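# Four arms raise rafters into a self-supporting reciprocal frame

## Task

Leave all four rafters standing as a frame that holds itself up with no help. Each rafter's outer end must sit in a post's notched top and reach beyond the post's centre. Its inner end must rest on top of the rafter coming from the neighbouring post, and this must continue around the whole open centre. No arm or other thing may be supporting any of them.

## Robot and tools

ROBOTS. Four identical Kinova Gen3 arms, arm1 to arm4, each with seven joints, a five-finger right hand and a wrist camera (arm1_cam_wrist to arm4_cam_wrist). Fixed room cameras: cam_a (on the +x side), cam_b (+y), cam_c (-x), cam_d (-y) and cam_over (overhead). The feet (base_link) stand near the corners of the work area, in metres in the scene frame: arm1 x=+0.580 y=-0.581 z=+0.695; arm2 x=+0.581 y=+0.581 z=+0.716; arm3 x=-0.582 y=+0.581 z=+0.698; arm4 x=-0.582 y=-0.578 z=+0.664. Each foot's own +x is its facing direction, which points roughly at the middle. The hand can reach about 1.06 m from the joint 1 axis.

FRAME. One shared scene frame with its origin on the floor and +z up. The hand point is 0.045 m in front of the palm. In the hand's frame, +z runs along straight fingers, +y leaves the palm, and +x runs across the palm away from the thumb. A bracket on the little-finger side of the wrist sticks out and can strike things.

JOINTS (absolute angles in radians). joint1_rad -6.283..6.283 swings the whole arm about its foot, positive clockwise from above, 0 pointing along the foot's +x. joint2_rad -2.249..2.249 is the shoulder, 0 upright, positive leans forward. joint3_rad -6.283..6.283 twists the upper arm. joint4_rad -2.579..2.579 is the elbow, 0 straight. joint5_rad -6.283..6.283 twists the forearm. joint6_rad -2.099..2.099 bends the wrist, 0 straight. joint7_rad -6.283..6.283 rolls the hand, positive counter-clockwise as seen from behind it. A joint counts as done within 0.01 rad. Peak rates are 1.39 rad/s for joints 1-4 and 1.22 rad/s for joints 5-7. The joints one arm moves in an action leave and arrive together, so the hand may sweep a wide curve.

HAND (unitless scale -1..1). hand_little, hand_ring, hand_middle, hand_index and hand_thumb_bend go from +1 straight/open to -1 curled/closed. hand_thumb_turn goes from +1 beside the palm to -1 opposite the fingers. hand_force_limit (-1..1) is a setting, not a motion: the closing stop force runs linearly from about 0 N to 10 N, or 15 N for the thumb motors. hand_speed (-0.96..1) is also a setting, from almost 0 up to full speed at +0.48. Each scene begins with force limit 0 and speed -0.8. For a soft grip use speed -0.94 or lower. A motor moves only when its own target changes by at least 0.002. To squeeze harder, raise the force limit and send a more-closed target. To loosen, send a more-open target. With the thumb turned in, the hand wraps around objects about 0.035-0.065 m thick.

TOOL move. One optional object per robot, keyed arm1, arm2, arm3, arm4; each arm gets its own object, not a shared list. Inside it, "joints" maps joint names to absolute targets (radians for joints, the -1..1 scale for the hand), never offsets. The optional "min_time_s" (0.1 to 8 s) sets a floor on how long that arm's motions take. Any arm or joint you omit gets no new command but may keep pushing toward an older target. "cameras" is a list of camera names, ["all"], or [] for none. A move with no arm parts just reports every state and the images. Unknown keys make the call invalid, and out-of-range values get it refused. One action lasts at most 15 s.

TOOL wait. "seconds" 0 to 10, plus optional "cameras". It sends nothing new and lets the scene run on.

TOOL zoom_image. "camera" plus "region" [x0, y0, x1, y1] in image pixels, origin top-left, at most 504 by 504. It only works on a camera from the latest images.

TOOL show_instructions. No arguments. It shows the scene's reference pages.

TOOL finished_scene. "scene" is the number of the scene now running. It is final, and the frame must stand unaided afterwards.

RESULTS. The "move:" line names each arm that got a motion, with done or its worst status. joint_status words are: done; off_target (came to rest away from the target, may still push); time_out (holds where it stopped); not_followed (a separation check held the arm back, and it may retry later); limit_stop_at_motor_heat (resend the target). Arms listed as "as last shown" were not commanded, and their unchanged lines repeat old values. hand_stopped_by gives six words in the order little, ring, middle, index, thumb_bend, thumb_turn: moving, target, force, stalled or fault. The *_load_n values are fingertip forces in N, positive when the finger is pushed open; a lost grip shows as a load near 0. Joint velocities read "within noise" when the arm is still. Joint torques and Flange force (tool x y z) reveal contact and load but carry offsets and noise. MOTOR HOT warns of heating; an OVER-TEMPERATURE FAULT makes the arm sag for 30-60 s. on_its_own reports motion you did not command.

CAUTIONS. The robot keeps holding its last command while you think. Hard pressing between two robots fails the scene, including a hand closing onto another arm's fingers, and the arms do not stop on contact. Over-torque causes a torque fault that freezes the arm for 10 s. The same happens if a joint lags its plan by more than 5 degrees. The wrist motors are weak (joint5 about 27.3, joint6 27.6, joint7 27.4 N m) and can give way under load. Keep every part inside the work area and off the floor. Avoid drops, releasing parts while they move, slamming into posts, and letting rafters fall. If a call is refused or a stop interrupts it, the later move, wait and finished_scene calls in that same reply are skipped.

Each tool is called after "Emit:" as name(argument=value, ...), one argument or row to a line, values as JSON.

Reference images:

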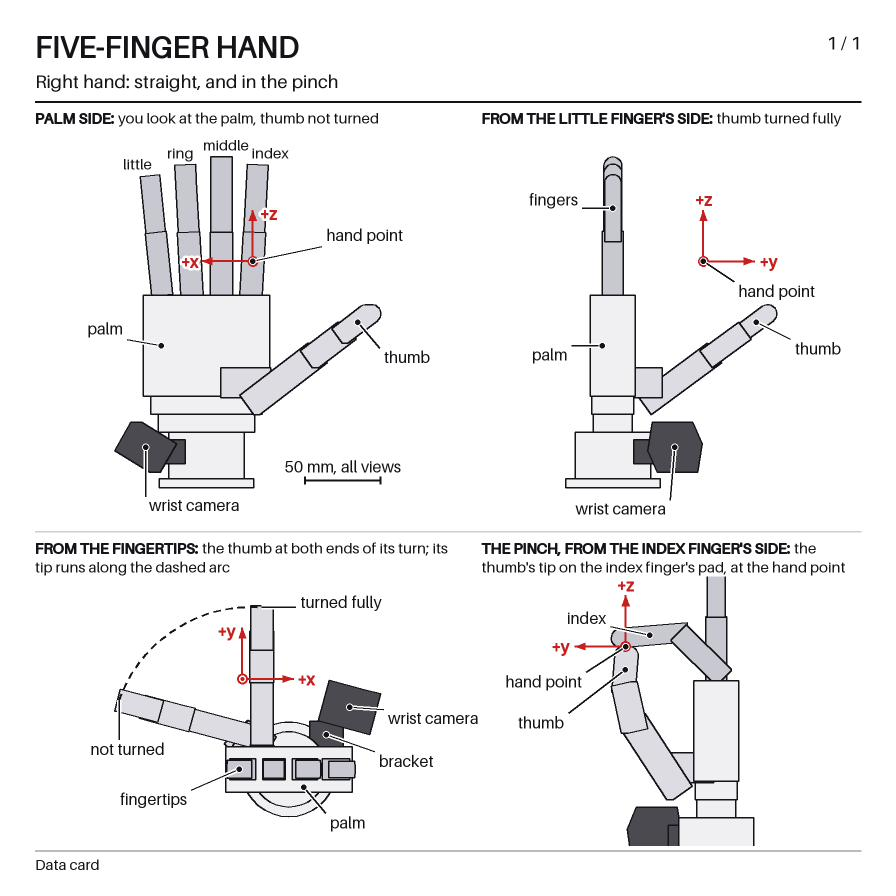

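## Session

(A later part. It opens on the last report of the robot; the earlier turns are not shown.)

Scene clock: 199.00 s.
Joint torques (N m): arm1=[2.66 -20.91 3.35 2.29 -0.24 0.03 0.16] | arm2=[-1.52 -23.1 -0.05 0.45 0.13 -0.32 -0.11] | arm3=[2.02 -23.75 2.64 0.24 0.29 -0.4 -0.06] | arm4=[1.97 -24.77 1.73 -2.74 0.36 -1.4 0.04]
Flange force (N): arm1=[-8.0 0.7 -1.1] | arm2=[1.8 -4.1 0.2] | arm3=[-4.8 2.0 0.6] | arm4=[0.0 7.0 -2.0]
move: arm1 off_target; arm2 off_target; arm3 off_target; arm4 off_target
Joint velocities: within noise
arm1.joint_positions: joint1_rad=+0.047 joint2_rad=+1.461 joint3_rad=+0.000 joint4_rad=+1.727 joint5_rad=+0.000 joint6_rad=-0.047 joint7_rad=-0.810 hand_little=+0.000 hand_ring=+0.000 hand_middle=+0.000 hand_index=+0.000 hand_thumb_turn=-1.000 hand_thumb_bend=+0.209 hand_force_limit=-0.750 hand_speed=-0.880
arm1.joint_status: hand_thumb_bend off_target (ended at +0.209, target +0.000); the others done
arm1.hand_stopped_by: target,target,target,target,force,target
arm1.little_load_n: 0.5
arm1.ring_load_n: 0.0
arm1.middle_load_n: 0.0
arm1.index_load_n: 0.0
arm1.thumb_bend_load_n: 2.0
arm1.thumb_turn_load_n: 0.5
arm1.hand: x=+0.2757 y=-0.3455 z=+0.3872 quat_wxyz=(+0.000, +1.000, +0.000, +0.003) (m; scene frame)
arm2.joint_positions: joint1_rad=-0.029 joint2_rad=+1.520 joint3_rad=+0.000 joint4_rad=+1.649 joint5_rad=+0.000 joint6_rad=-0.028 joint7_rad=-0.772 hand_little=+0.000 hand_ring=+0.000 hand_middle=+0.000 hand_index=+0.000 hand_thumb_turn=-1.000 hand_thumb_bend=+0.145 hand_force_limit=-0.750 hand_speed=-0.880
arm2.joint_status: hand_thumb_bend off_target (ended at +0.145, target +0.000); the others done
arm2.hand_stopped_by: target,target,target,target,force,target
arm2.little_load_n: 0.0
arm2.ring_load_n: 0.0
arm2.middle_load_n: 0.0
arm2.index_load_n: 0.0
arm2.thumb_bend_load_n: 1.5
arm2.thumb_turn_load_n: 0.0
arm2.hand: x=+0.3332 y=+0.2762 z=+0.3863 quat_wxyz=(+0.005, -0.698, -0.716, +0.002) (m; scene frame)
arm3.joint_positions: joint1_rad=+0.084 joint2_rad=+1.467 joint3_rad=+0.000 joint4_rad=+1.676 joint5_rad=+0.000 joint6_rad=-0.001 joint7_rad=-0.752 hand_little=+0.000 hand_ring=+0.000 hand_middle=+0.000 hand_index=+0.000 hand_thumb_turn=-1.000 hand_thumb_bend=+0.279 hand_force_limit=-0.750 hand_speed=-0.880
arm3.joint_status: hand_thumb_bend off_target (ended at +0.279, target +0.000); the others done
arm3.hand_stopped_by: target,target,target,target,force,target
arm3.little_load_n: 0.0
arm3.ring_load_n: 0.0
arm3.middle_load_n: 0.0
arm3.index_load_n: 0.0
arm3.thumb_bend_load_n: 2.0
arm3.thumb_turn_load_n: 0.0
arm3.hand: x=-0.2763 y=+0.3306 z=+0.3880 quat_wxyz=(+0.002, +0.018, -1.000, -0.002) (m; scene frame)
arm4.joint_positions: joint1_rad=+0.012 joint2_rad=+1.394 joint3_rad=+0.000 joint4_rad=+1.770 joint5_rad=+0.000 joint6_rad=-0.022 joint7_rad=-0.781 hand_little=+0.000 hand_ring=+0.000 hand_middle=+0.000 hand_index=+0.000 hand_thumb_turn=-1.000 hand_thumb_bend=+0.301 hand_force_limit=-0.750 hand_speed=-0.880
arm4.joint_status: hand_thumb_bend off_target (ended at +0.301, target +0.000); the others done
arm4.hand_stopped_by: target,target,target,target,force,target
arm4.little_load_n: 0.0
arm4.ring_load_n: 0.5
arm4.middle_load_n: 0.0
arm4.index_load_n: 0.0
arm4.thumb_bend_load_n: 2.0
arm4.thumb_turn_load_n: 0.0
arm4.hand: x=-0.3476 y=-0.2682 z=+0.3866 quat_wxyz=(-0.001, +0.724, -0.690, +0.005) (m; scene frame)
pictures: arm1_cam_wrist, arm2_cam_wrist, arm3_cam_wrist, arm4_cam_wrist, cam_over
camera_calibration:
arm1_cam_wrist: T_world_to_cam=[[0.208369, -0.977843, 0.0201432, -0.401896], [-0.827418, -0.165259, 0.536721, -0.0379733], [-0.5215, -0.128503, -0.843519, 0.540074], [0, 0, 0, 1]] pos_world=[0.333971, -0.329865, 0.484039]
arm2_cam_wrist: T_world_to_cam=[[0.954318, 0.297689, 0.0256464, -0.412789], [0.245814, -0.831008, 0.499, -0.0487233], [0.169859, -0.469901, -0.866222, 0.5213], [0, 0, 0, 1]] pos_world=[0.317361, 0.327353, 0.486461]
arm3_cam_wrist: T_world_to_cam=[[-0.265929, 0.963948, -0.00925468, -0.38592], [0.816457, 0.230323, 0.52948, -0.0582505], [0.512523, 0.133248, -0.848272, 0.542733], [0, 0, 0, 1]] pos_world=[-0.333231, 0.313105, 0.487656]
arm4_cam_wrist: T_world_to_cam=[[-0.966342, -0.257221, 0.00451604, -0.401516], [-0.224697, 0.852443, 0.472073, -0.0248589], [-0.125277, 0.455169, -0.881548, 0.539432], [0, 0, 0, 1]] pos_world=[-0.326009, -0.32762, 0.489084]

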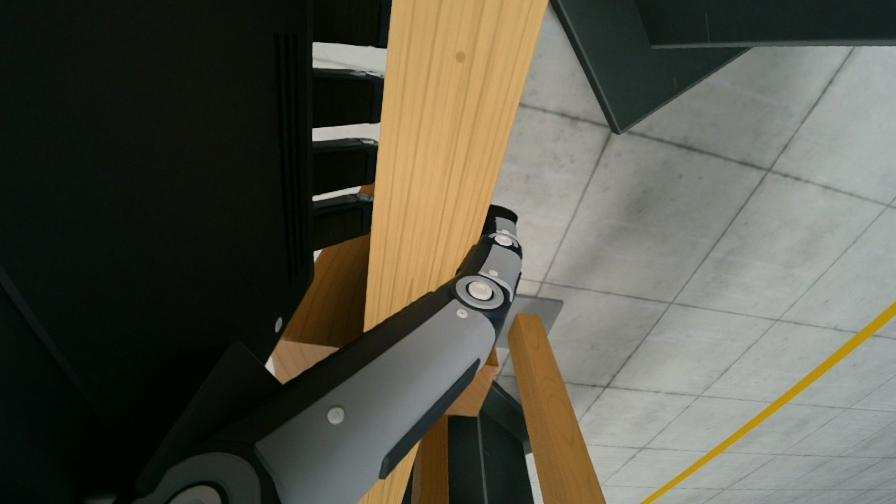

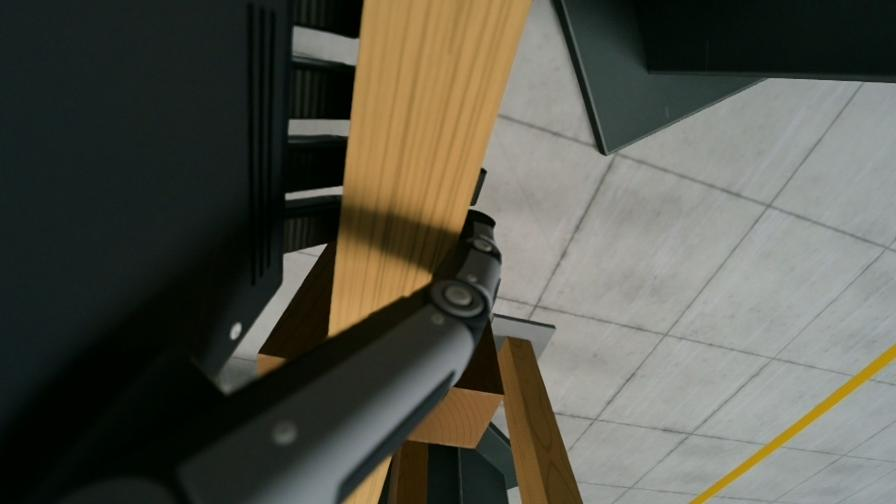

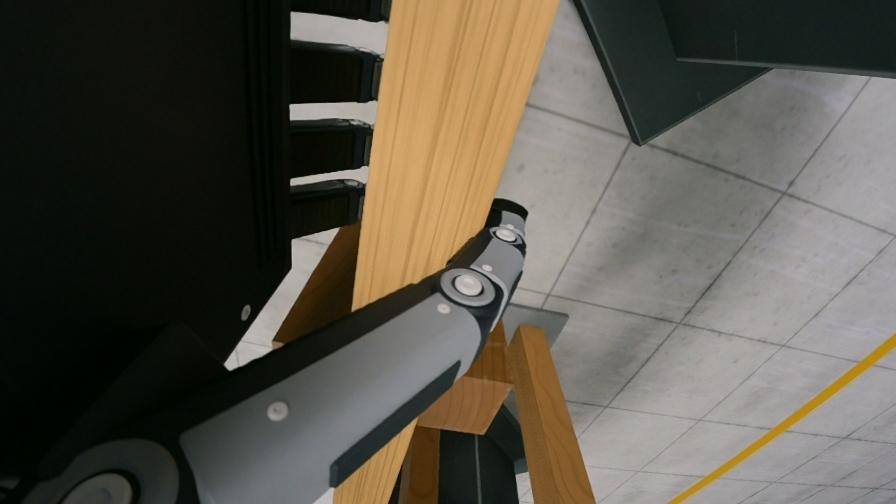

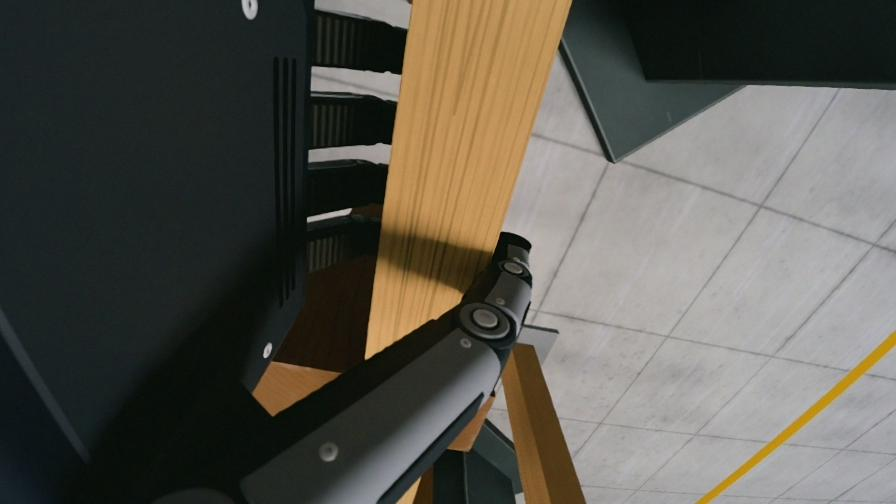

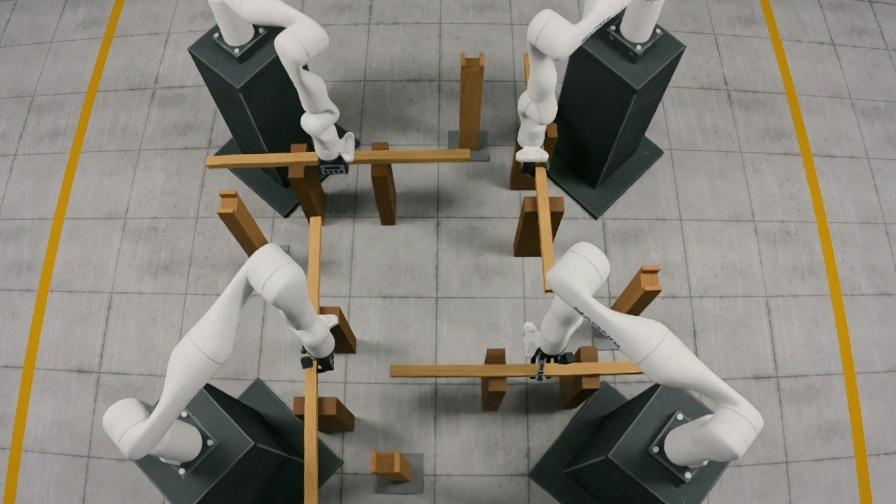

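Emit:
move(
  arm1={"joints":{"hand_thumb_bend":0.125,"hand_speed":-0.88,"hand_force_limit":-0.35}},
  arm2={"joints":{"hand_thumb_bend":0.074,"hand_speed":-0.88,"hand_force_limit":-0.35}},
  arm3={"joints":{"hand_thumb_bend":0.086,"hand_speed":-0.88,"hand_force_limit":-0.35}},
  arm4={"joints":{"hand_thumb_bend":0.149,"hand_speed":-0.88,"hand_force_limit":-0.35}},
  cameras=["arm1_cam_wrist","arm2_cam_wrist","arm3_cam_wrist","arm4_cam_wrist","cam_over"],
)

Scene clock: 208.20 s.
Joint torques (N m): arm1=[2.86 -20.92 3.71 1.88 -0.42 -0.15 0.14] | arm2=[-1.26 -22.13 0.32 0.9 0.08 -0.14 -0.17] | arm3=[1.9 -23.69 2.55 0.44 0.28 -0.36 -0.06] | arm4=[2.62 -24.14 2.74 -3.67 0.33 -1.86 0.03]
Flange force (N): arm1=[-7.8 1.3 -2.0] | arm2=[0.9 -4.4 -1.1] | arm3=[-5.0 1.4 0.9] | arm4=[-0.2 9.2 -5.5]
move: arm1 done; arm2 done; arm3 done; arm4 off_target
Joint velocities: within noise
arm1.joint_positions: joint1_rad=+0.047 joint2_rad=+1.461 joint3_rad=+0.000 joint4_rad=+1.727 joint5_rad=+0.000 joint6_rad=-0.047 joint7_rad=-0.810 hand_little=+0.000 hand_ring=+0.000 hand_middle=+0.000 hand_index=+0.000 hand_thumb_turn=-1.000 hand_thumb_bend=+0.128 hand_force_limit=-0.350 hand_speed=-0.880
arm1.joint_status: all done
arm1.hand_stopped_by: target,target,target,target,target,target
arm1.little_load_n: 0.5
arm1.ring_load_n: 0.5
arm1.middle_load_n: 0.0
arm1.index_load_n: 0.0
arm1.thumb_bend_load_n: 3.5
arm1.thumb_turn_load_n: 0.5
arm1.hand: x=+0.2757 y=-0.3455 z=+0.3872 quat_wxyz=(+0.000, +1.000, +0.000, +0.003) (m; scene frame)
arm2.joint_positions: joint1_rad=-0.029 joint2_rad=+1.520 joint3_rad=+0.000 joint4_rad=+1.649 joint5_rad=+0.000 joint6_rad=-0.028 joint7_rad=-0.772 hand_little=+0.000 hand_ring=+0.000 hand_middle=+0.000 hand_index=+0.000 hand_thumb_turn=-1.000 hand_thumb_bend=+0.080 hand_force_limit=-0.350 hand_speed=-0.880
arm2.joint_status: all done
arm2.hand_stopped_by: target,target,target,target,force,target
arm2.little_load_n: 0.5
arm2.ring_load_n: 0.5
arm2.middle_load_n: 0.0
arm2.index_load_n: 0.0
arm2.thumb_bend_load_n: 4.5
arm2.thumb_turn_load_n: 0.5
arm2.hand: x=+0.3332 y=+0.2762 z=+0.3863 quat_wxyz=(+0.005, -0.698, -0.716, +0.002) (m; scene frame)
arm3.joint_positions: joint1_rad=+0.084 joint2_rad=+1.467 joint3_rad=+0.000 joint4_rad=+1.676 joint5_rad=+0.000 joint6_rad=-0.001 joint7_rad=-0.752 hand_little=+0.000 hand_ring=+0.000 hand_middle=+0.000 hand_index=+0.000 hand_thumb_turn=-1.000 hand_thumb_bend=+0.088 hand_force_limit=-0.350 hand_speed=-0.880
arm3.joint_status: all done
arm3.hand_stopped_by: target,target,target,target,target,target
arm3.little_load_n: 0.0
arm3.ring_load_n: 0.0
arm3.middle_load_n: 0.0
arm3.index_load_n: 0.0
arm3.thumb_bend_load_n: 2.0
arm3.thumb_turn_load_n: 0.5
arm3.hand: x=-0.2763 y=+0.3305 z=+0.3880 quat_wxyz=(+0.002, +0.018, -1.000, -0.002) (m; scene frame)
arm4.joint_positions: joint1_rad=+0.012 joint2_rad=+1.394 joint3_rad=+0.000 joint4_rad=+1.770 joint5_rad=+0.000 joint6_rad=-0.022 joint7_rad=-0.781 hand_little=+0.000 hand_ring=+0.000 hand_middle=+0.000 hand_index=+0.000 hand_thumb_turn=-1.000 hand_thumb_bend=+0.282 hand_force_limit=-0.350 hand_speed=-0.880
arm4.joint_status: hand_thumb_bend off_target (ended at +0.282, target +0.149); the others done
arm4.hand_stopped_by: target,target,target,target,force,target
arm4.little_load_n: 0.0
arm4.ring_load_n: 0.0
arm4.middle_load_n: 0.0
arm4.index_load_n: 0.0
arm4.thumb_bend_load_n: 5.0
arm4.thumb_turn_load_n: 0.5
arm4.hand: x=-0.3476 y=-0.2682 z=+0.3866 quat_wxyz=(-0.001, +0.724, -0.690, +0.005) (m; scene frame)
pictures: arm1_cam_wrist, arm2_cam_wrist, arm3_cam_wrist, arm4_cam_wrist, cam_over
camera_calibration:
arm1_cam_wrist: T_world_to_cam=[[0.208369, -0.977843, 0.0201432, -0.401896], [-0.827418, -0.165259, 0.536721, -0.0379733], [-0.5215, -0.128503, -0.843519, 0.540074], [0, 0, 0, 1]] pos_world=[0.333971, -0.329865, 0.484039]
arm2_cam_wrist: T_world_to_cam=[[0.954318, 0.297689, 0.0256464, -0.412789], [0.245814, -0.831008, 0.499, -0.0487233], [0.169859, -0.469901, -0.866222, 0.5213], [0, 0, 0, 1]] pos_world=[0.317361, 0.327353, 0.486461]
arm3_cam_wrist: T_world_to_cam=[[-0.265927, 0.963949, -0.00925353, -0.385921], [0.816457, 0.230321, 0.52948, -0.0581967], [0.512523, 0.133248, -0.848272, 0.542648], [0, 0, 0, 1]] pos_world=[-0.333231, 0.313105, 0.487556]
arm4_cam_wrist: T_world_to_cam=[[-0.966342, -0.257221, 0.00451604, -0.401516], [-0.224697, 0.852443, 0.472073, -0.0248589], [-0.125277, 0.455169, -0.881548, 0.539432], [0, 0, 0, 1]] pos_world=[-0.326009, -0.32762, 0.489084]

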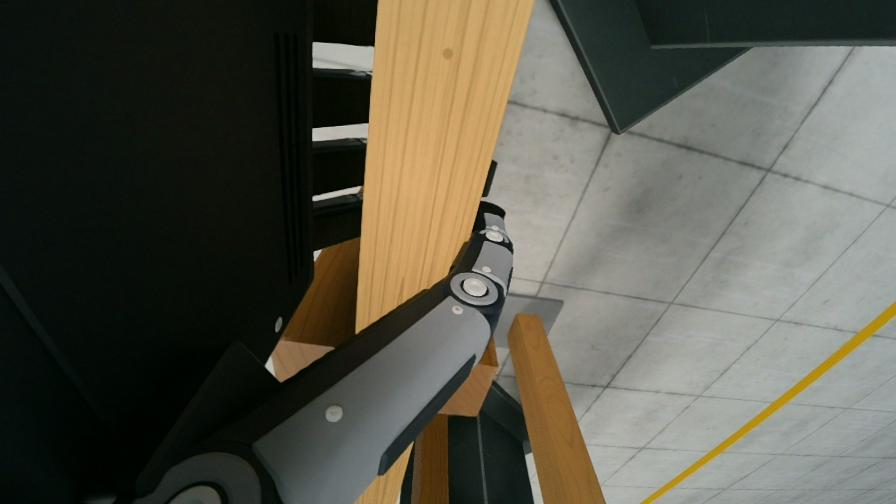

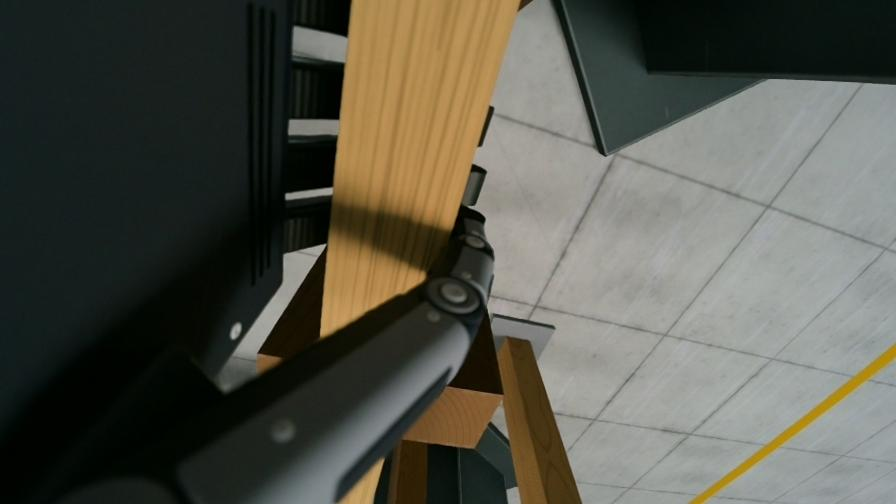

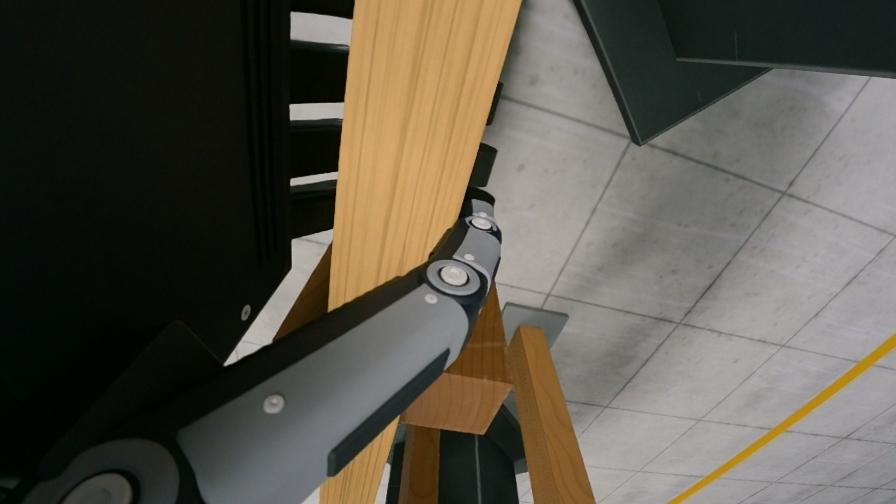

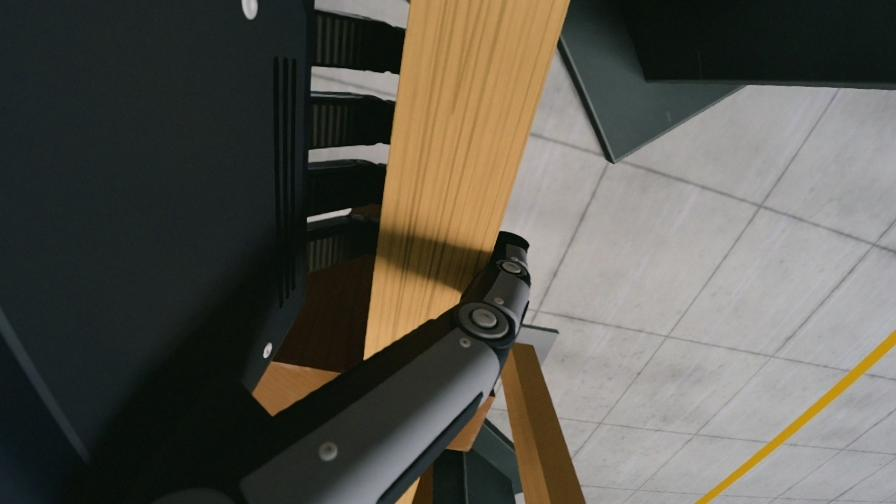

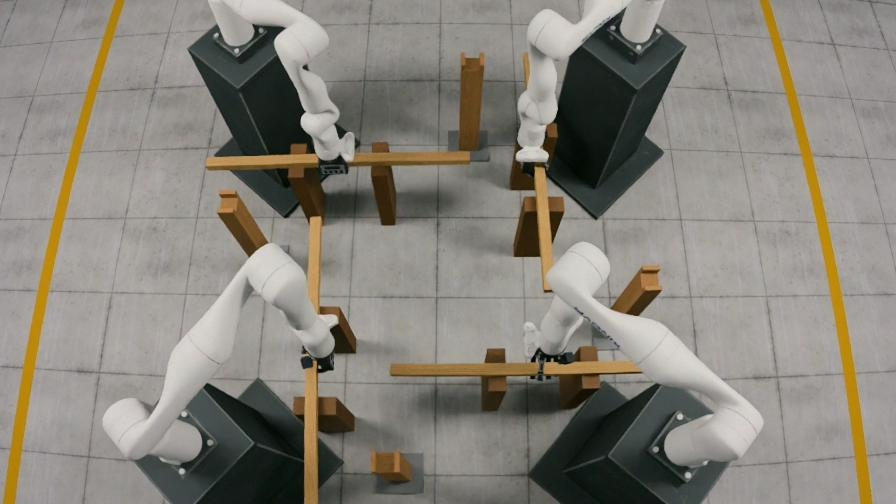

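Emit:
move(
  arm4={"joints":{"hand_thumb_bend":0.15,"hand_speed":-0.9,"hand_force_limit":0.0}},
  cameras=["arm4_cam_wrist","cam_over"],
)

Scene clock: 211.57 s.
Joint torques (N m): arm1=[2.8 -20.87 3.66 2.01 -0.37 -0.15 0.1] | arm2=[-1.25 -22.2 0.31 0.85 0.1 -0.17 -0.13] | arm3=[1.95 -23.7 2.54 0.4 0.29 -0.33 -0.04] | arm4=[2.6 -24.16 2.76 -3.68 0.31 -1.85 0.02]
Flange force (N): arm1=[-8.0 1.0 -1.8] | arm2=[0.9 -4.3 -1.0] | arm3=[-4.9 1.6 0.8] | arm4=[-0.1 9.2 -5.4]
move: arm4 off_target
Joint velocities: within noise
arm1, arm2, arm3: as last shown
arm1.ring_load_n: 0.0
arm1.thumb_turn_load_n: 0.0
arm2.ring_load_n: 0.0
arm3.middle_load_n: 0.5
arm3.thumb_bend_load_n: 2.5
arm4.joint_positions: joint1_rad=+0.012 joint2_rad=+1.394 joint3_rad=+0.000 joint4_rad=+1.770 joint5_rad=+0.000 joint6_rad=-0.022 joint7_rad=-0.781 hand_little=+0.000 hand_ring=+0.000 hand_middle=+0.000 hand_index=+0.000 hand_thumb_turn=-1.000 hand_thumb_bend=+0.282 hand_force_limit=+0.000 hand_speed=-0.900
arm4.joint_status: hand_thumb_bend off_target (ended at +0.282, target +0.150); the others done
arm4.hand_stopped_by: target,target,target,target,force,target
arm4.little_load_n: 0.0
arm4.ring_load_n: 0.0
arm4.middle_load_n: 0.0
arm4.index_load_n: 0.5
arm4.thumb_bend_load_n: 5.0
arm4.thumb_turn_load_n: 0.5
arm4.hand: x=-0.3476 y=-0.2682 z=+0.3866 quat_wxyz=(-0.001, +0.724, -0.690, +0.005) (m; scene frame)
pictures: arm4_cam_wrist, cam_over
camera_calibration:
arm4_cam_wrist: T_world_to_cam=[[-0.966342, -0.257221, 0.00451604, -0.401516], [-0.224697, 0.852443, 0.472073, -0.0248589], [-0.125277, 0.455169, -0.881548, 0.539432], [0, 0, 0, 1]] pos_world=[-0.326009, -0.32762, 0.489084]

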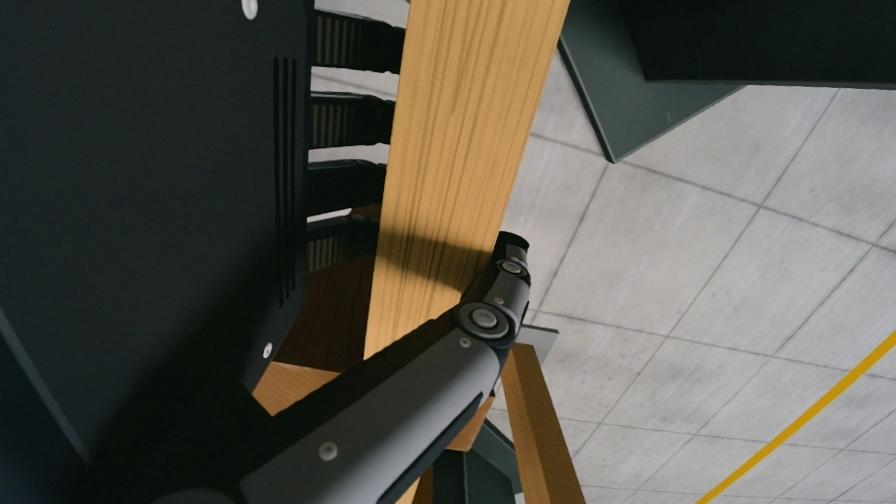

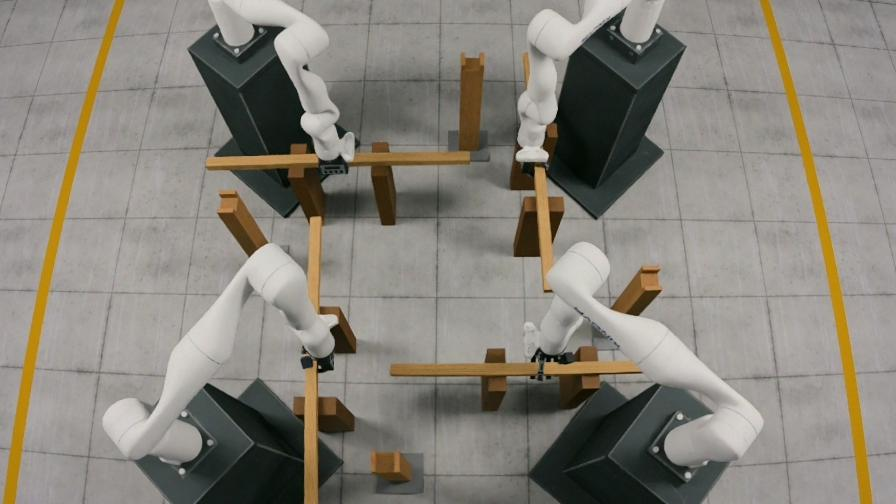

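Emit:
move(
  arm4={"joints":{"hand_thumb_bend":0.42,"hand_speed":-0.6}},
)

Emit:
move(
  arm4={"joints":{"joint1_rad":-0.0006,"joint2_rad":1.3937,"joint4_rad":1.7856,"joint6_rad":-0.0377,"joint7_rad":-0.7939},"min_time_s":1.5},
)

Emit:
move(
  arm4={"joints":{"hand_thumb_bend":0.149,"hand_speed":-0.88,"hand_force_limit":-0.5}},
  cameras=["arm4_cam_wrist","cam_over"],
)

Scene clock: 221.93 s.
Joint torques (N m): arm1=[2.85 -20.8 3.6 1.95 -0.35 -0.14 0.12] | arm2=[-1.16 -22.19 0.25 0.81 0.13 -0.12 -0.17] | arm3=[1.94 -23.75 2.53 0.47 0.31 -0.38 -0.07] | arm4=[1.32 -24.48 0.78 -1.64 0.4 -0.88 0.11]
Flange force (N): arm1=[-7.9 1.2 -2.1] | arm2=[0.9 -3.9 -1.1] | arm3=[-5.1 1.4 1.1] | arm4=[-0.2 4.6 -0.3]
move: arm4 done
Joint velocities: within noise
arm1, arm2, arm3: as last shown
arm1.ring_load_n: 0.5
arm1.thumb_bend_load_n: 4.0
arm1.thumb_turn_load_n: 0.5
arm1.hand: x=+0.2756 y=-0.3455 z=+0.3872 quat_wxyz=(+0.000, +1.000, +0.000, +0.003) (m; scene frame)
arm2.thumb_bend_load_n: 5.0
arm2.thumb_turn_load_n: 1.0
arm3.middle_load_n: 0.0
arm3.thumb_bend_load_n: 2.0
arm3.thumb_turn_load_n: 0.0
arm4.joint_positions: joint1_rad=+0.012 joint2_rad=+1.394 joint3_rad=+0.000 joint4_rad=+1.770 joint5_rad=+0.000 joint6_rad=-0.022 joint7_rad=-0.781 hand_little=+0.000 hand_ring=+0.000 hand_middle=+0.000 hand_index=+0.000 hand_thumb_turn=-1.000 hand_thumb_bend=+0.420 hand_force_limit=+0.000 hand_speed=-0.600
arm4.joint_status: all done
arm4.hand_stopped_by: target,target,target,target,target,target
arm4.little_load_n: 0.0
arm4.ring_load_n: 0.0
arm4.middle_load_n: 0.0
arm4.index_load_n: 0.0
arm4.thumb_bend_load_n: 0.0
arm4.thumb_turn_load_n: 0.0
arm4.hand: x=-0.3476 y=-0.2682 z=+0.3866 quat_wxyz=(-0.001, +0.724, -0.690, +0.005) (m; scene frame)
pictures: none

Scene clock: 223.73 s.
Joint torques (N m): arm1=[2.75 -20.85 3.67 2.03 -0.35 -0.1 0.1] | arm2=[-1.25 -22.1 0.3 0.83 0.08 -0.13 -0.14] | arm3=[1.91 -23.72 2.61 0.45 0.27 -0.39 -0.02] | arm4=[1.32 -24.34 0.75 -1.44 0.42 -0.81 0.11]
Flange force (N): arm1=[-7.8 1.0 -1.8] | arm2=[1.0 -4.2 -1.3] | arm3=[-5.1 1.3 0.9] | arm4=[0.0 4.8 -0.1]
move: arm4 done
Joint velocities: within noise
arm1, arm2, arm3: as last shown
arm1.little_load_n: 1.0
arm1.index_load_n: 0.5
arm1.thumb_turn_load_n: 0.0
arm2.thumb_bend_load_n: 4.5
arm3.thumb_turn_load_n: 0.5
arm4.joint_positions: joint1_rad=-0.001 joint2_rad=+1.394 joint3_rad=+0.000 joint4_rad=+1.786 joint5_rad=+0.000 joint6_rad=-0.038 joint7_rad=-0.794 hand_little=+0.000 hand_ring=+0.000 hand_middle=+0.000 hand_index=+0.000 hand_thumb_turn=-1.000 hand_thumb_bend=+0.420 hand_force_limit=+0.000 hand_speed=-0.600
arm4.joint_status: all done
arm4.hand_stopped_by: target,target,target,target,target,target
arm4.little_load_n: 0.0
arm4.ring_load_n: 0.0
arm4.middle_load_n: 0.5
arm4.index_load_n: 0.0
arm4.thumb_bend_load_n: 0.0
arm4.thumb_turn_load_n: 0.0
arm4.hand: x=-0.3546 y=-0.2682 z=+0.3866 quat_wxyz=(-0.001, +0.724, -0.690, +0.005) (m; scene frame)
pictures: none

Scene clock: 225.77 s.
Joint torques (N m): arm1=[2.85 -20.81 3.72 1.95 -0.38 -0.14 0.12] | arm2=[-1.25 -22.2 0.29 0.84 0.15 -0.12 -0.16] | arm3=[1.91 -23.66 2.53 0.43 0.3 -0.33 -0.07] | arm4=[1.34 -24.33 0.74 -1.44 0.43 -0.82 0.06]
Flange force (N): arm1=[-7.9 1.2 -2.1] | arm2=[1.0 -4.1 -1.0] | arm3=[-4.9 1.5 0.8] | arm4=[-0.1 4.8 -0.2]
move: arm4 done
Joint velocities: within noise
arm1, arm2, arm3: as last shown
arm1.little_load_n: 0.5
arm1.ring_load_n: 0.0
arm1.index_load_n: 0.0
arm1.thumb_bend_load_n: 3.5
arm2.little_load_n: 1.0
arm2.hand: x=+0.3332 y=+0.2762 z=+0.3864 quat_wxyz=(+0.005, -0.698, -0.716, +0.002) (m; scene frame)
arm4.joint_positions: joint1_rad=-0.001 joint2_rad=+1.394 joint3_rad=+0.000 joint4_rad=+1.786 joint5_rad=+0.000 joint6_rad=-0.038 joint7_rad=-0.794 hand_little=+0.000 hand_ring=+0.000 hand_middle=+0.000 hand_index=+0.000 hand_thumb_turn=-1.000 hand_thumb_bend=+0.150 hand_force_limit=-0.500 hand_speed=-0.880
arm4.joint_status: all done
arm4.hand_stopped_by: target,target,target,target,target,target
arm4.little_load_n: 0.0
arm4.ring_load_n: 0.0
arm4.middle_load_n: 0.0
arm4.index_load_n: 0.0
arm4.thumb_bend_load_n: 0.0
arm4.thumb_turn_load_n: 0.0
arm4.hand: x=-0.3546 y=-0.2682 z=+0.3866 quat_wxyz=(-0.001, +0.724, -0.690, +0.005) (m; scene frame)
pictures: arm4_cam_wrist, cam_over
camera_calibration:
arm4_cam_wrist: T_world_to_cam=[[-0.966354, -0.257177, 0.00443092, -0.408229], [-0.2247, 0.852453, 0.472053, -0.026467], [-0.125178, 0.455175, -0.881559, 0.538684], [0, 0, 0, 1]] pos_world=[-0.333009, -0.32762, 0.489184]

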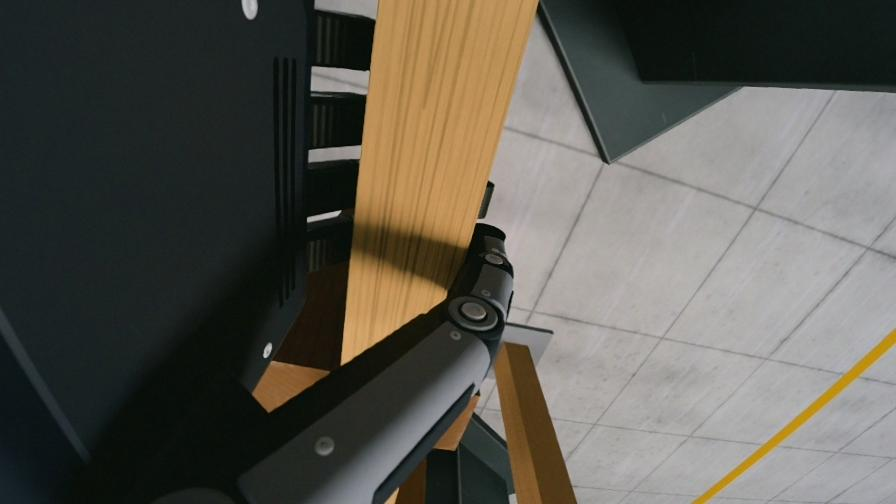

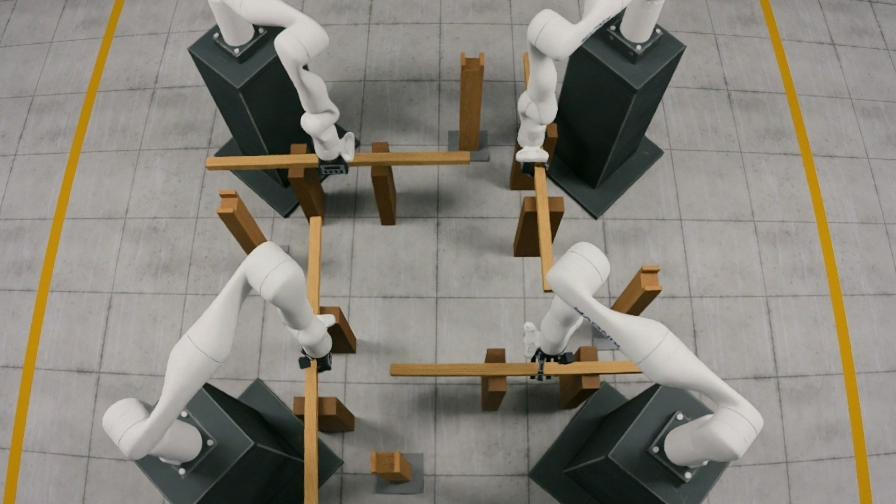

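Emit:
move(
  arm4={"joints":{"hand_thumb_bend":0.03,"hand_speed":-0.88,"hand_force_limit":-0.75}},
  cameras=["arm4_cam_wrist"],
)

Scene clock: 231.43 s.
Joint torques (N m): arm1=[2.88 -20.85 3.65 1.96 -0.36 -0.15 0.1] | arm2=[-1.22 -22.2 0.32 0.74 0.12 -0.16 -0.13] | arm3=[1.95 -23.73 2.56 0.43 0.28 -0.37 -0.04] | arm4=[1.94 -24.55 1.69 -2.53 0.34 -1.34 0.05]
Flange force (N): arm1=[-8.0 1.2 -2.0] | arm2=[1.0 -3.9 -1.3] | arm3=[-5.1 1.5 0.9] | arm4=[0.1 7.1 -2.0]
move: arm4 off_target
Joint velocities: within noise
arm1, arm2, arm3: as last shown
arm1.ring_load_n: 0.5
arm1.thumb_bend_load_n: 4.0
arm1.thumb_turn_load_n: 0.5
arm2.little_load_n: 0.5
arm3.thumb_turn_load_n: 0.0
arm4.joint_positions: joint1_rad=-0.001 joint2_rad=+1.394 joint3_rad=+0.000 joint4_rad=+1.786 joint5_rad=+0.000 joint6_rad=-0.038 joint7_rad=-0.794 hand_little=+0.000 hand_ring=+0.000 hand_middle=+0.000 hand_index=+0.000 hand_thumb_turn=-1.000 hand_thumb_bend=+0.118 hand_force_limit=-0.750 hand_speed=-0.880
arm4.joint_status: hand_thumb_bend off_target (ended at +0.118, target +0.030); the others done
arm4.hand_stopped_by: target,target,target,target,force,target
arm4.little_load_n: 0.0
arm4.ring_load_n: 0.5
arm4.middle_load_n: 0.0
arm4.index_load_n: 0.0
arm4.thumb_bend_load_n: 2.0
arm4.thumb_turn_load_n: 0.0
arm4.hand: x=-0.3547 y=-0.2682 z=+0.3866 quat_wxyz=(-0.001, +0.724, -0.690, +0.005) (m; scene frame)
pictures: arm4_cam_wrist
camera_calibration:
arm4_cam_wrist: T_world_to_cam=[[-0.966342, -0.257221, 0.0045157, -0.40828], [-0.224698, 0.852443, 0.472073, -0.0264793], [-0.125277, 0.455169, -0.881548, 0.538644], [0, 0, 0, 1]] pos_world=[-0.333009, -0.32762, 0.489184]

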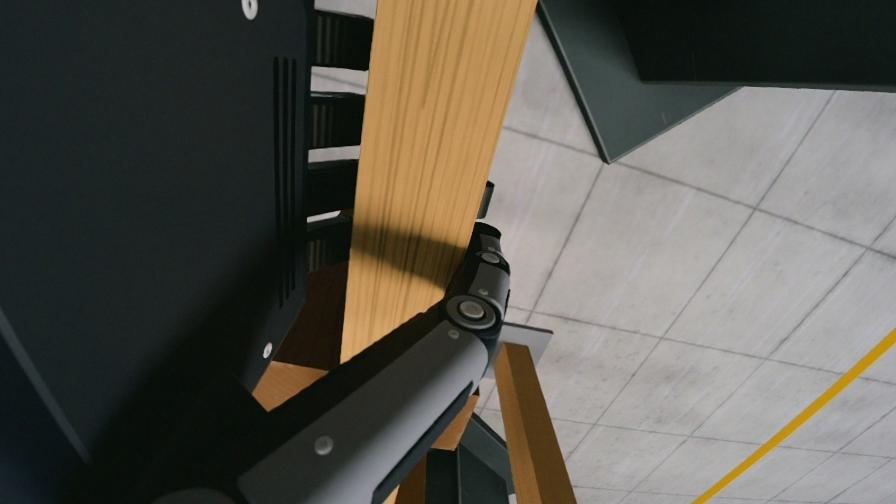

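Emit:
move(
  cameras=["cam_over","cam_a","cam_b","cam_c","cam_d"],
)

Emit:
zoom_image(
  camera="cam_over",
  region=[380, 345, 450, 395],
)

Emit:
zoom_image(
  camera="cam_over",
  region=[510, 190, 580, 300],
)

Emit:
zoom_image(
  camera="cam_over",
  region=[195, 130, 325, 240],
)

Emit:
zoom_image(
  camera="cam_over",
  region=[360, 130, 490, 220],
)

Emit:
zoom_image(
  camera="cam_over",
  region=[280, 200, 370, 360],
)

Emit:
zoom_image(
  camera="cam_a",
  region=[270, 260, 390, 440],
)

Emit:
zoom_image(
  camera="cam_b",
  region=[280, 280, 400, 460],
)

Emit:
zoom_image(
  camera="cam_c",
  region=[280, 295, 400, 475],
)

Emit:
zoom_image(
  camera="cam_d",
  region=[260, 265, 380, 445],
)

Scene clock: 246.77 s.
Joint torques (N m): arm1=[2.84 -20.83 3.63 1.98 -0.34 -0.14 0.13] | arm2=[-1.2 -22.22 0.21 0.83 0.08 -0.18 -0.11] | arm3=[1.94 -23.71 2.59 0.42 0.32 -0.37 -0.04] | arm4=[1.87 -24.51 1.58 -2.49 0.39 -1.35 0.01]
Flange force (N): arm1=[-8.0 1.1 -2.0] | arm2=[0.8 -4.2 -1.0] | arm3=[-5.0 1.5 0.8] | arm4=[0.1 6.8 -2.0]
Joint velocities: within noise
arm1.joint_positions: joint1_rad=+0.047 joint2_rad=+1.461 joint3_rad=+0.000 joint4_rad=+1.727 joint5_rad=+0.000 joint6_rad=-0.047 joint7_rad=-0.810 hand_little=+0.000 hand_ring=+0.000 hand_middle=+0.000 hand_index=+0.000 hand_thumb_turn=-1.000 hand_thumb_bend=+0.128 hand_force_limit=-0.350 hand_speed=-0.880
arm1.joint_status: not commanded
arm1.hand_stopped_by: target,target,target,target,target,target
arm1.little_load_n: 0.5
arm1.ring_load_n: 0.0
arm1.middle_load_n: 0.5
arm1.index_load_n: 0.0
arm1.thumb_bend_load_n: 3.5
arm1.thumb_turn_load_n: 0.5
arm1.hand: x=+0.2756 y=-0.3455 z=+0.3872 quat_wxyz=(+0.000, +1.000, +0.000, +0.003) (m; scene frame)
arm2.joint_positions: joint1_rad=-0.029 joint2_rad=+1.520 joint3_rad=+0.000 joint4_rad=+1.649 joint5_rad=+0.000 joint6_rad=-0.028 joint7_rad=-0.772 hand_little=+0.000 hand_ring=+0.000 hand_middle=+0.000 hand_index=+0.000 hand_thumb_turn=-1.000 hand_thumb_bend=+0.080 hand_force_limit=-0.350 hand_speed=-0.880
arm2.joint_status: not commanded
arm2.hand_stopped_by: target,target,target,target,force,target
arm2.little_load_n: 0.5
arm2.ring_load_n: 0.0
arm2.middle_load_n: 0.0
arm2.index_load_n: 0.0
arm2.thumb_bend_load_n: 4.5
arm2.thumb_turn_load_n: 1.0
arm2.hand: x=+0.3332 y=+0.2762 z=+0.3864 quat_wxyz=(+0.005, -0.698, -0.716, +0.002) (m; scene frame)
arm3.joint_positions: joint1_rad=+0.084 joint2_rad=+1.467 joint3_rad=+0.000 joint4_rad=+1.676 joint5_rad=+0.000 joint6_rad=-0.001 joint7_rad=-0.752 hand_little=+0.000 hand_ring=+0.000 hand_middle=+0.000 hand_index=+0.000 hand_thumb_turn=-1.000 hand_thumb_bend=+0.088 hand_force_limit=-0.350 hand_speed=-0.880
arm3.joint_status: not commanded
arm3.hand_stopped_by: target,target,target,target,target,target
arm3.little_load_n: 0.0
arm3.ring_load_n: 0.0
arm3.middle_load_n: 0.0
arm3.index_load_n: 0.0
arm3.thumb_bend_load_n: 2.0
arm3.thumb_turn_load_n: 0.5
arm3.hand: x=-0.2763 y=+0.3305 z=+0.3880 quat_wxyz=(+0.002, +0.018, -1.000, -0.002) (m; scene frame)
arm4.joint_positions: joint1_rad=-0.001 joint2_rad=+1.394 joint3_rad=+0.000 joint4_rad=+1.786 joint5_rad=+0.000 joint6_rad=-0.038 joint7_rad=-0.794 hand_little=+0.000 hand_ring=+0.000 hand_middle=+0.000 hand_index=+0.000 hand_thumb_turn=-1.000 hand_thumb_bend=+0.118 hand_force_limit=-0.750 hand_speed=-0.880
arm4.joint_status: hand_thumb_bend off_target (ended at +0.118, target +0.030); the others done
arm4.hand_stopped_by: target,target,target,target,force,target
arm4.little_load_n: 0.0
arm4.ring_load_n: 0.5
arm4.middle_load_n: 0.0
arm4.index_load_n: 0.0
arm4.thumb_bend_load_n: 2.0
arm4.thumb_turn_load_n: 0.0
arm4.hand: x=-0.3546 y=-0.2682 z=+0.3866 quat_wxyz=(-0.001, +0.724, -0.690, +0.005) (m; scene frame)
pictures: cam_a, cam_b, cam_c, cam_d, cam_over

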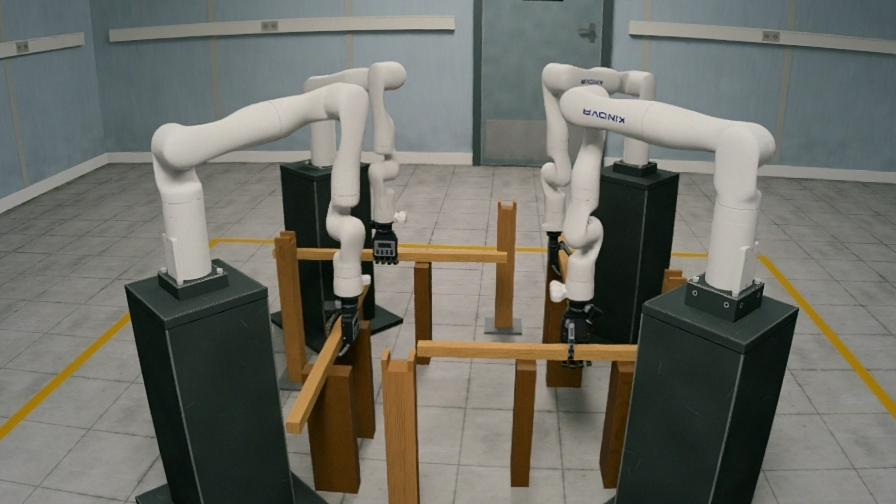

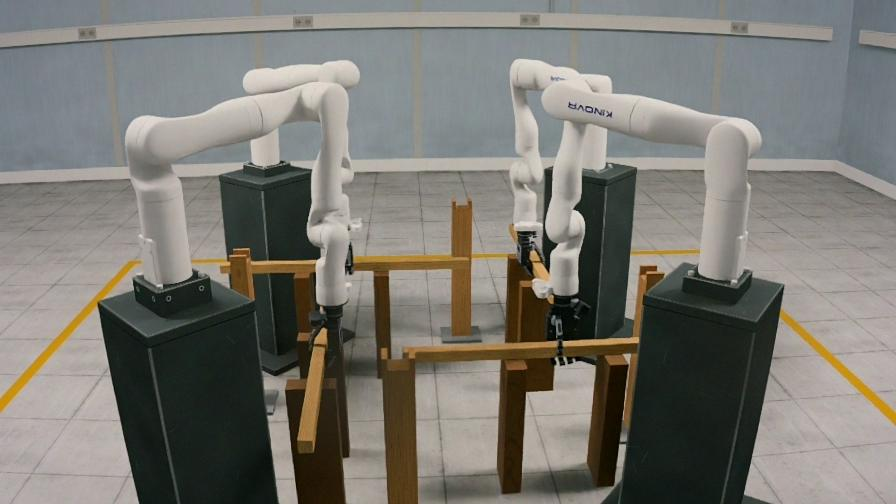

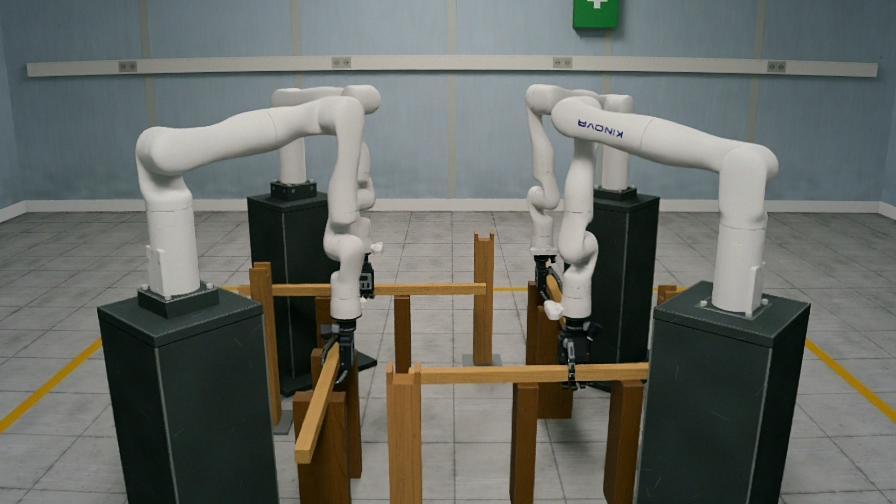

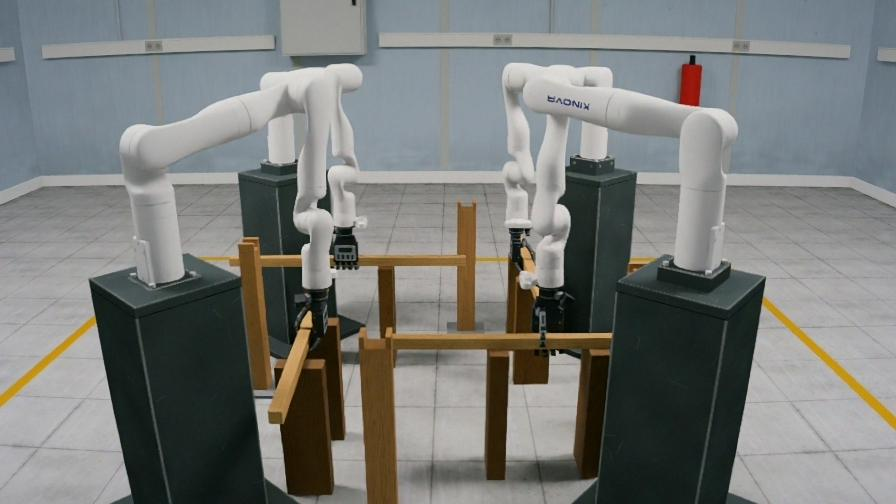

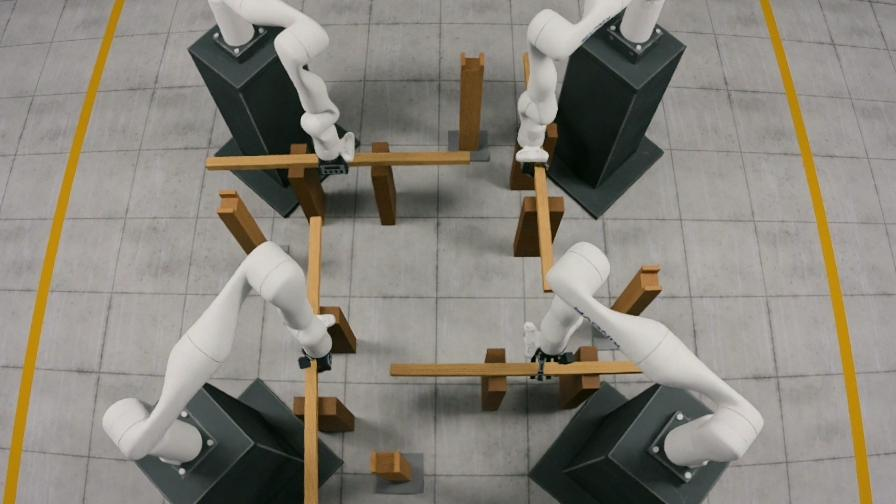

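Scaled by 7.200 from the camera's 896x504 image, which has a finer 1280x720 frame.

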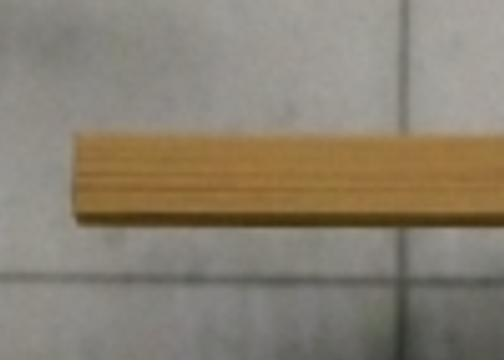

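Scaled by 4.582 from the camera's 896x504 image, which has a finer 1280x720 frame.

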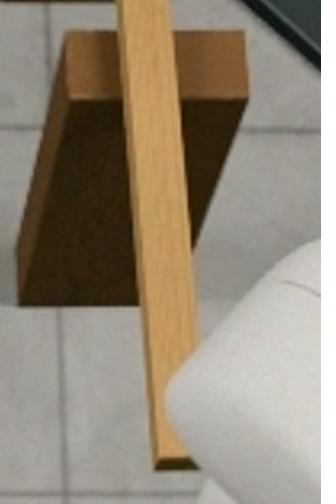

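Scaled by 3.877 from the camera's 896x504 image, which has a finer 1280x720 frame.

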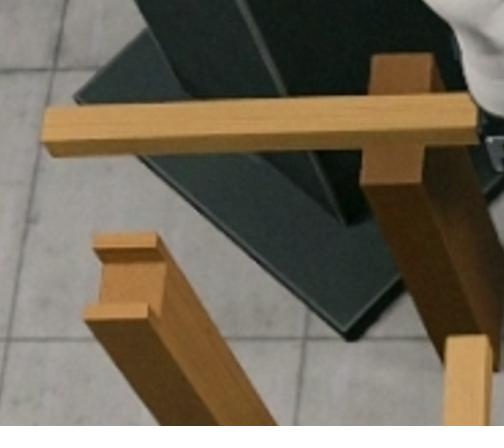

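Scaled by 3.877 from the camera's 896x504 image, which has a finer 1280x720 frame.

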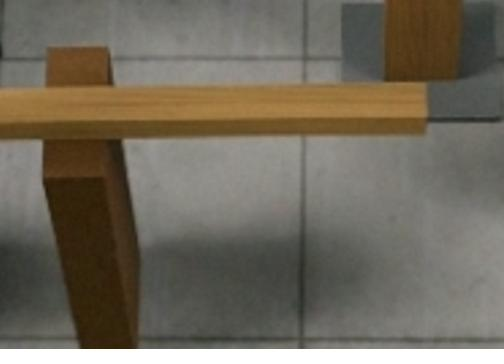

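Scaled by 3.150 from the camera's 896x504 image, which has a finer 1280x720 frame.

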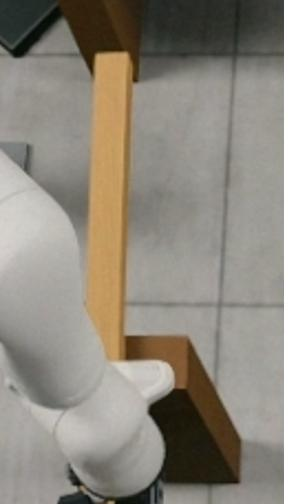

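Scaled by 2.800 from the camera's 896x504 image, which has a finer 1280x720 frame.

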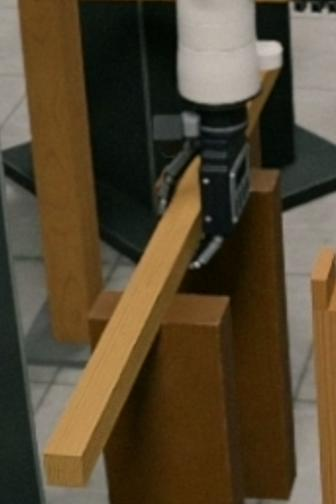

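Scaled by 2.800 from the camera's 896x504 image, which has a finer 1280x720 frame.

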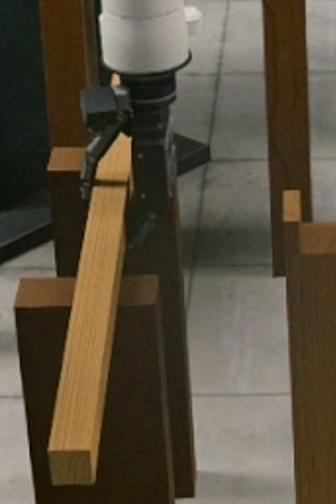

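Scaled by 2.800 from the camera's 896x504 image, which has a finer 1280x720 frame.

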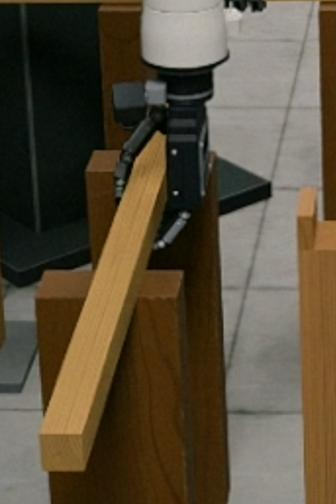

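Scaled by 2.800 from the camera's 896x504 image, which has a finer 1280x720 frame.

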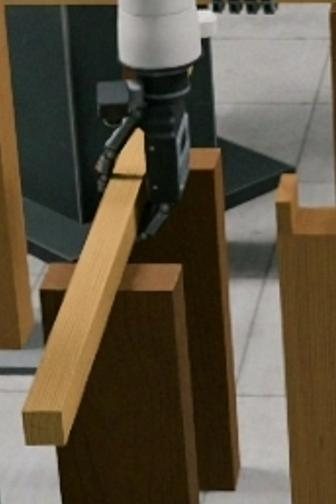

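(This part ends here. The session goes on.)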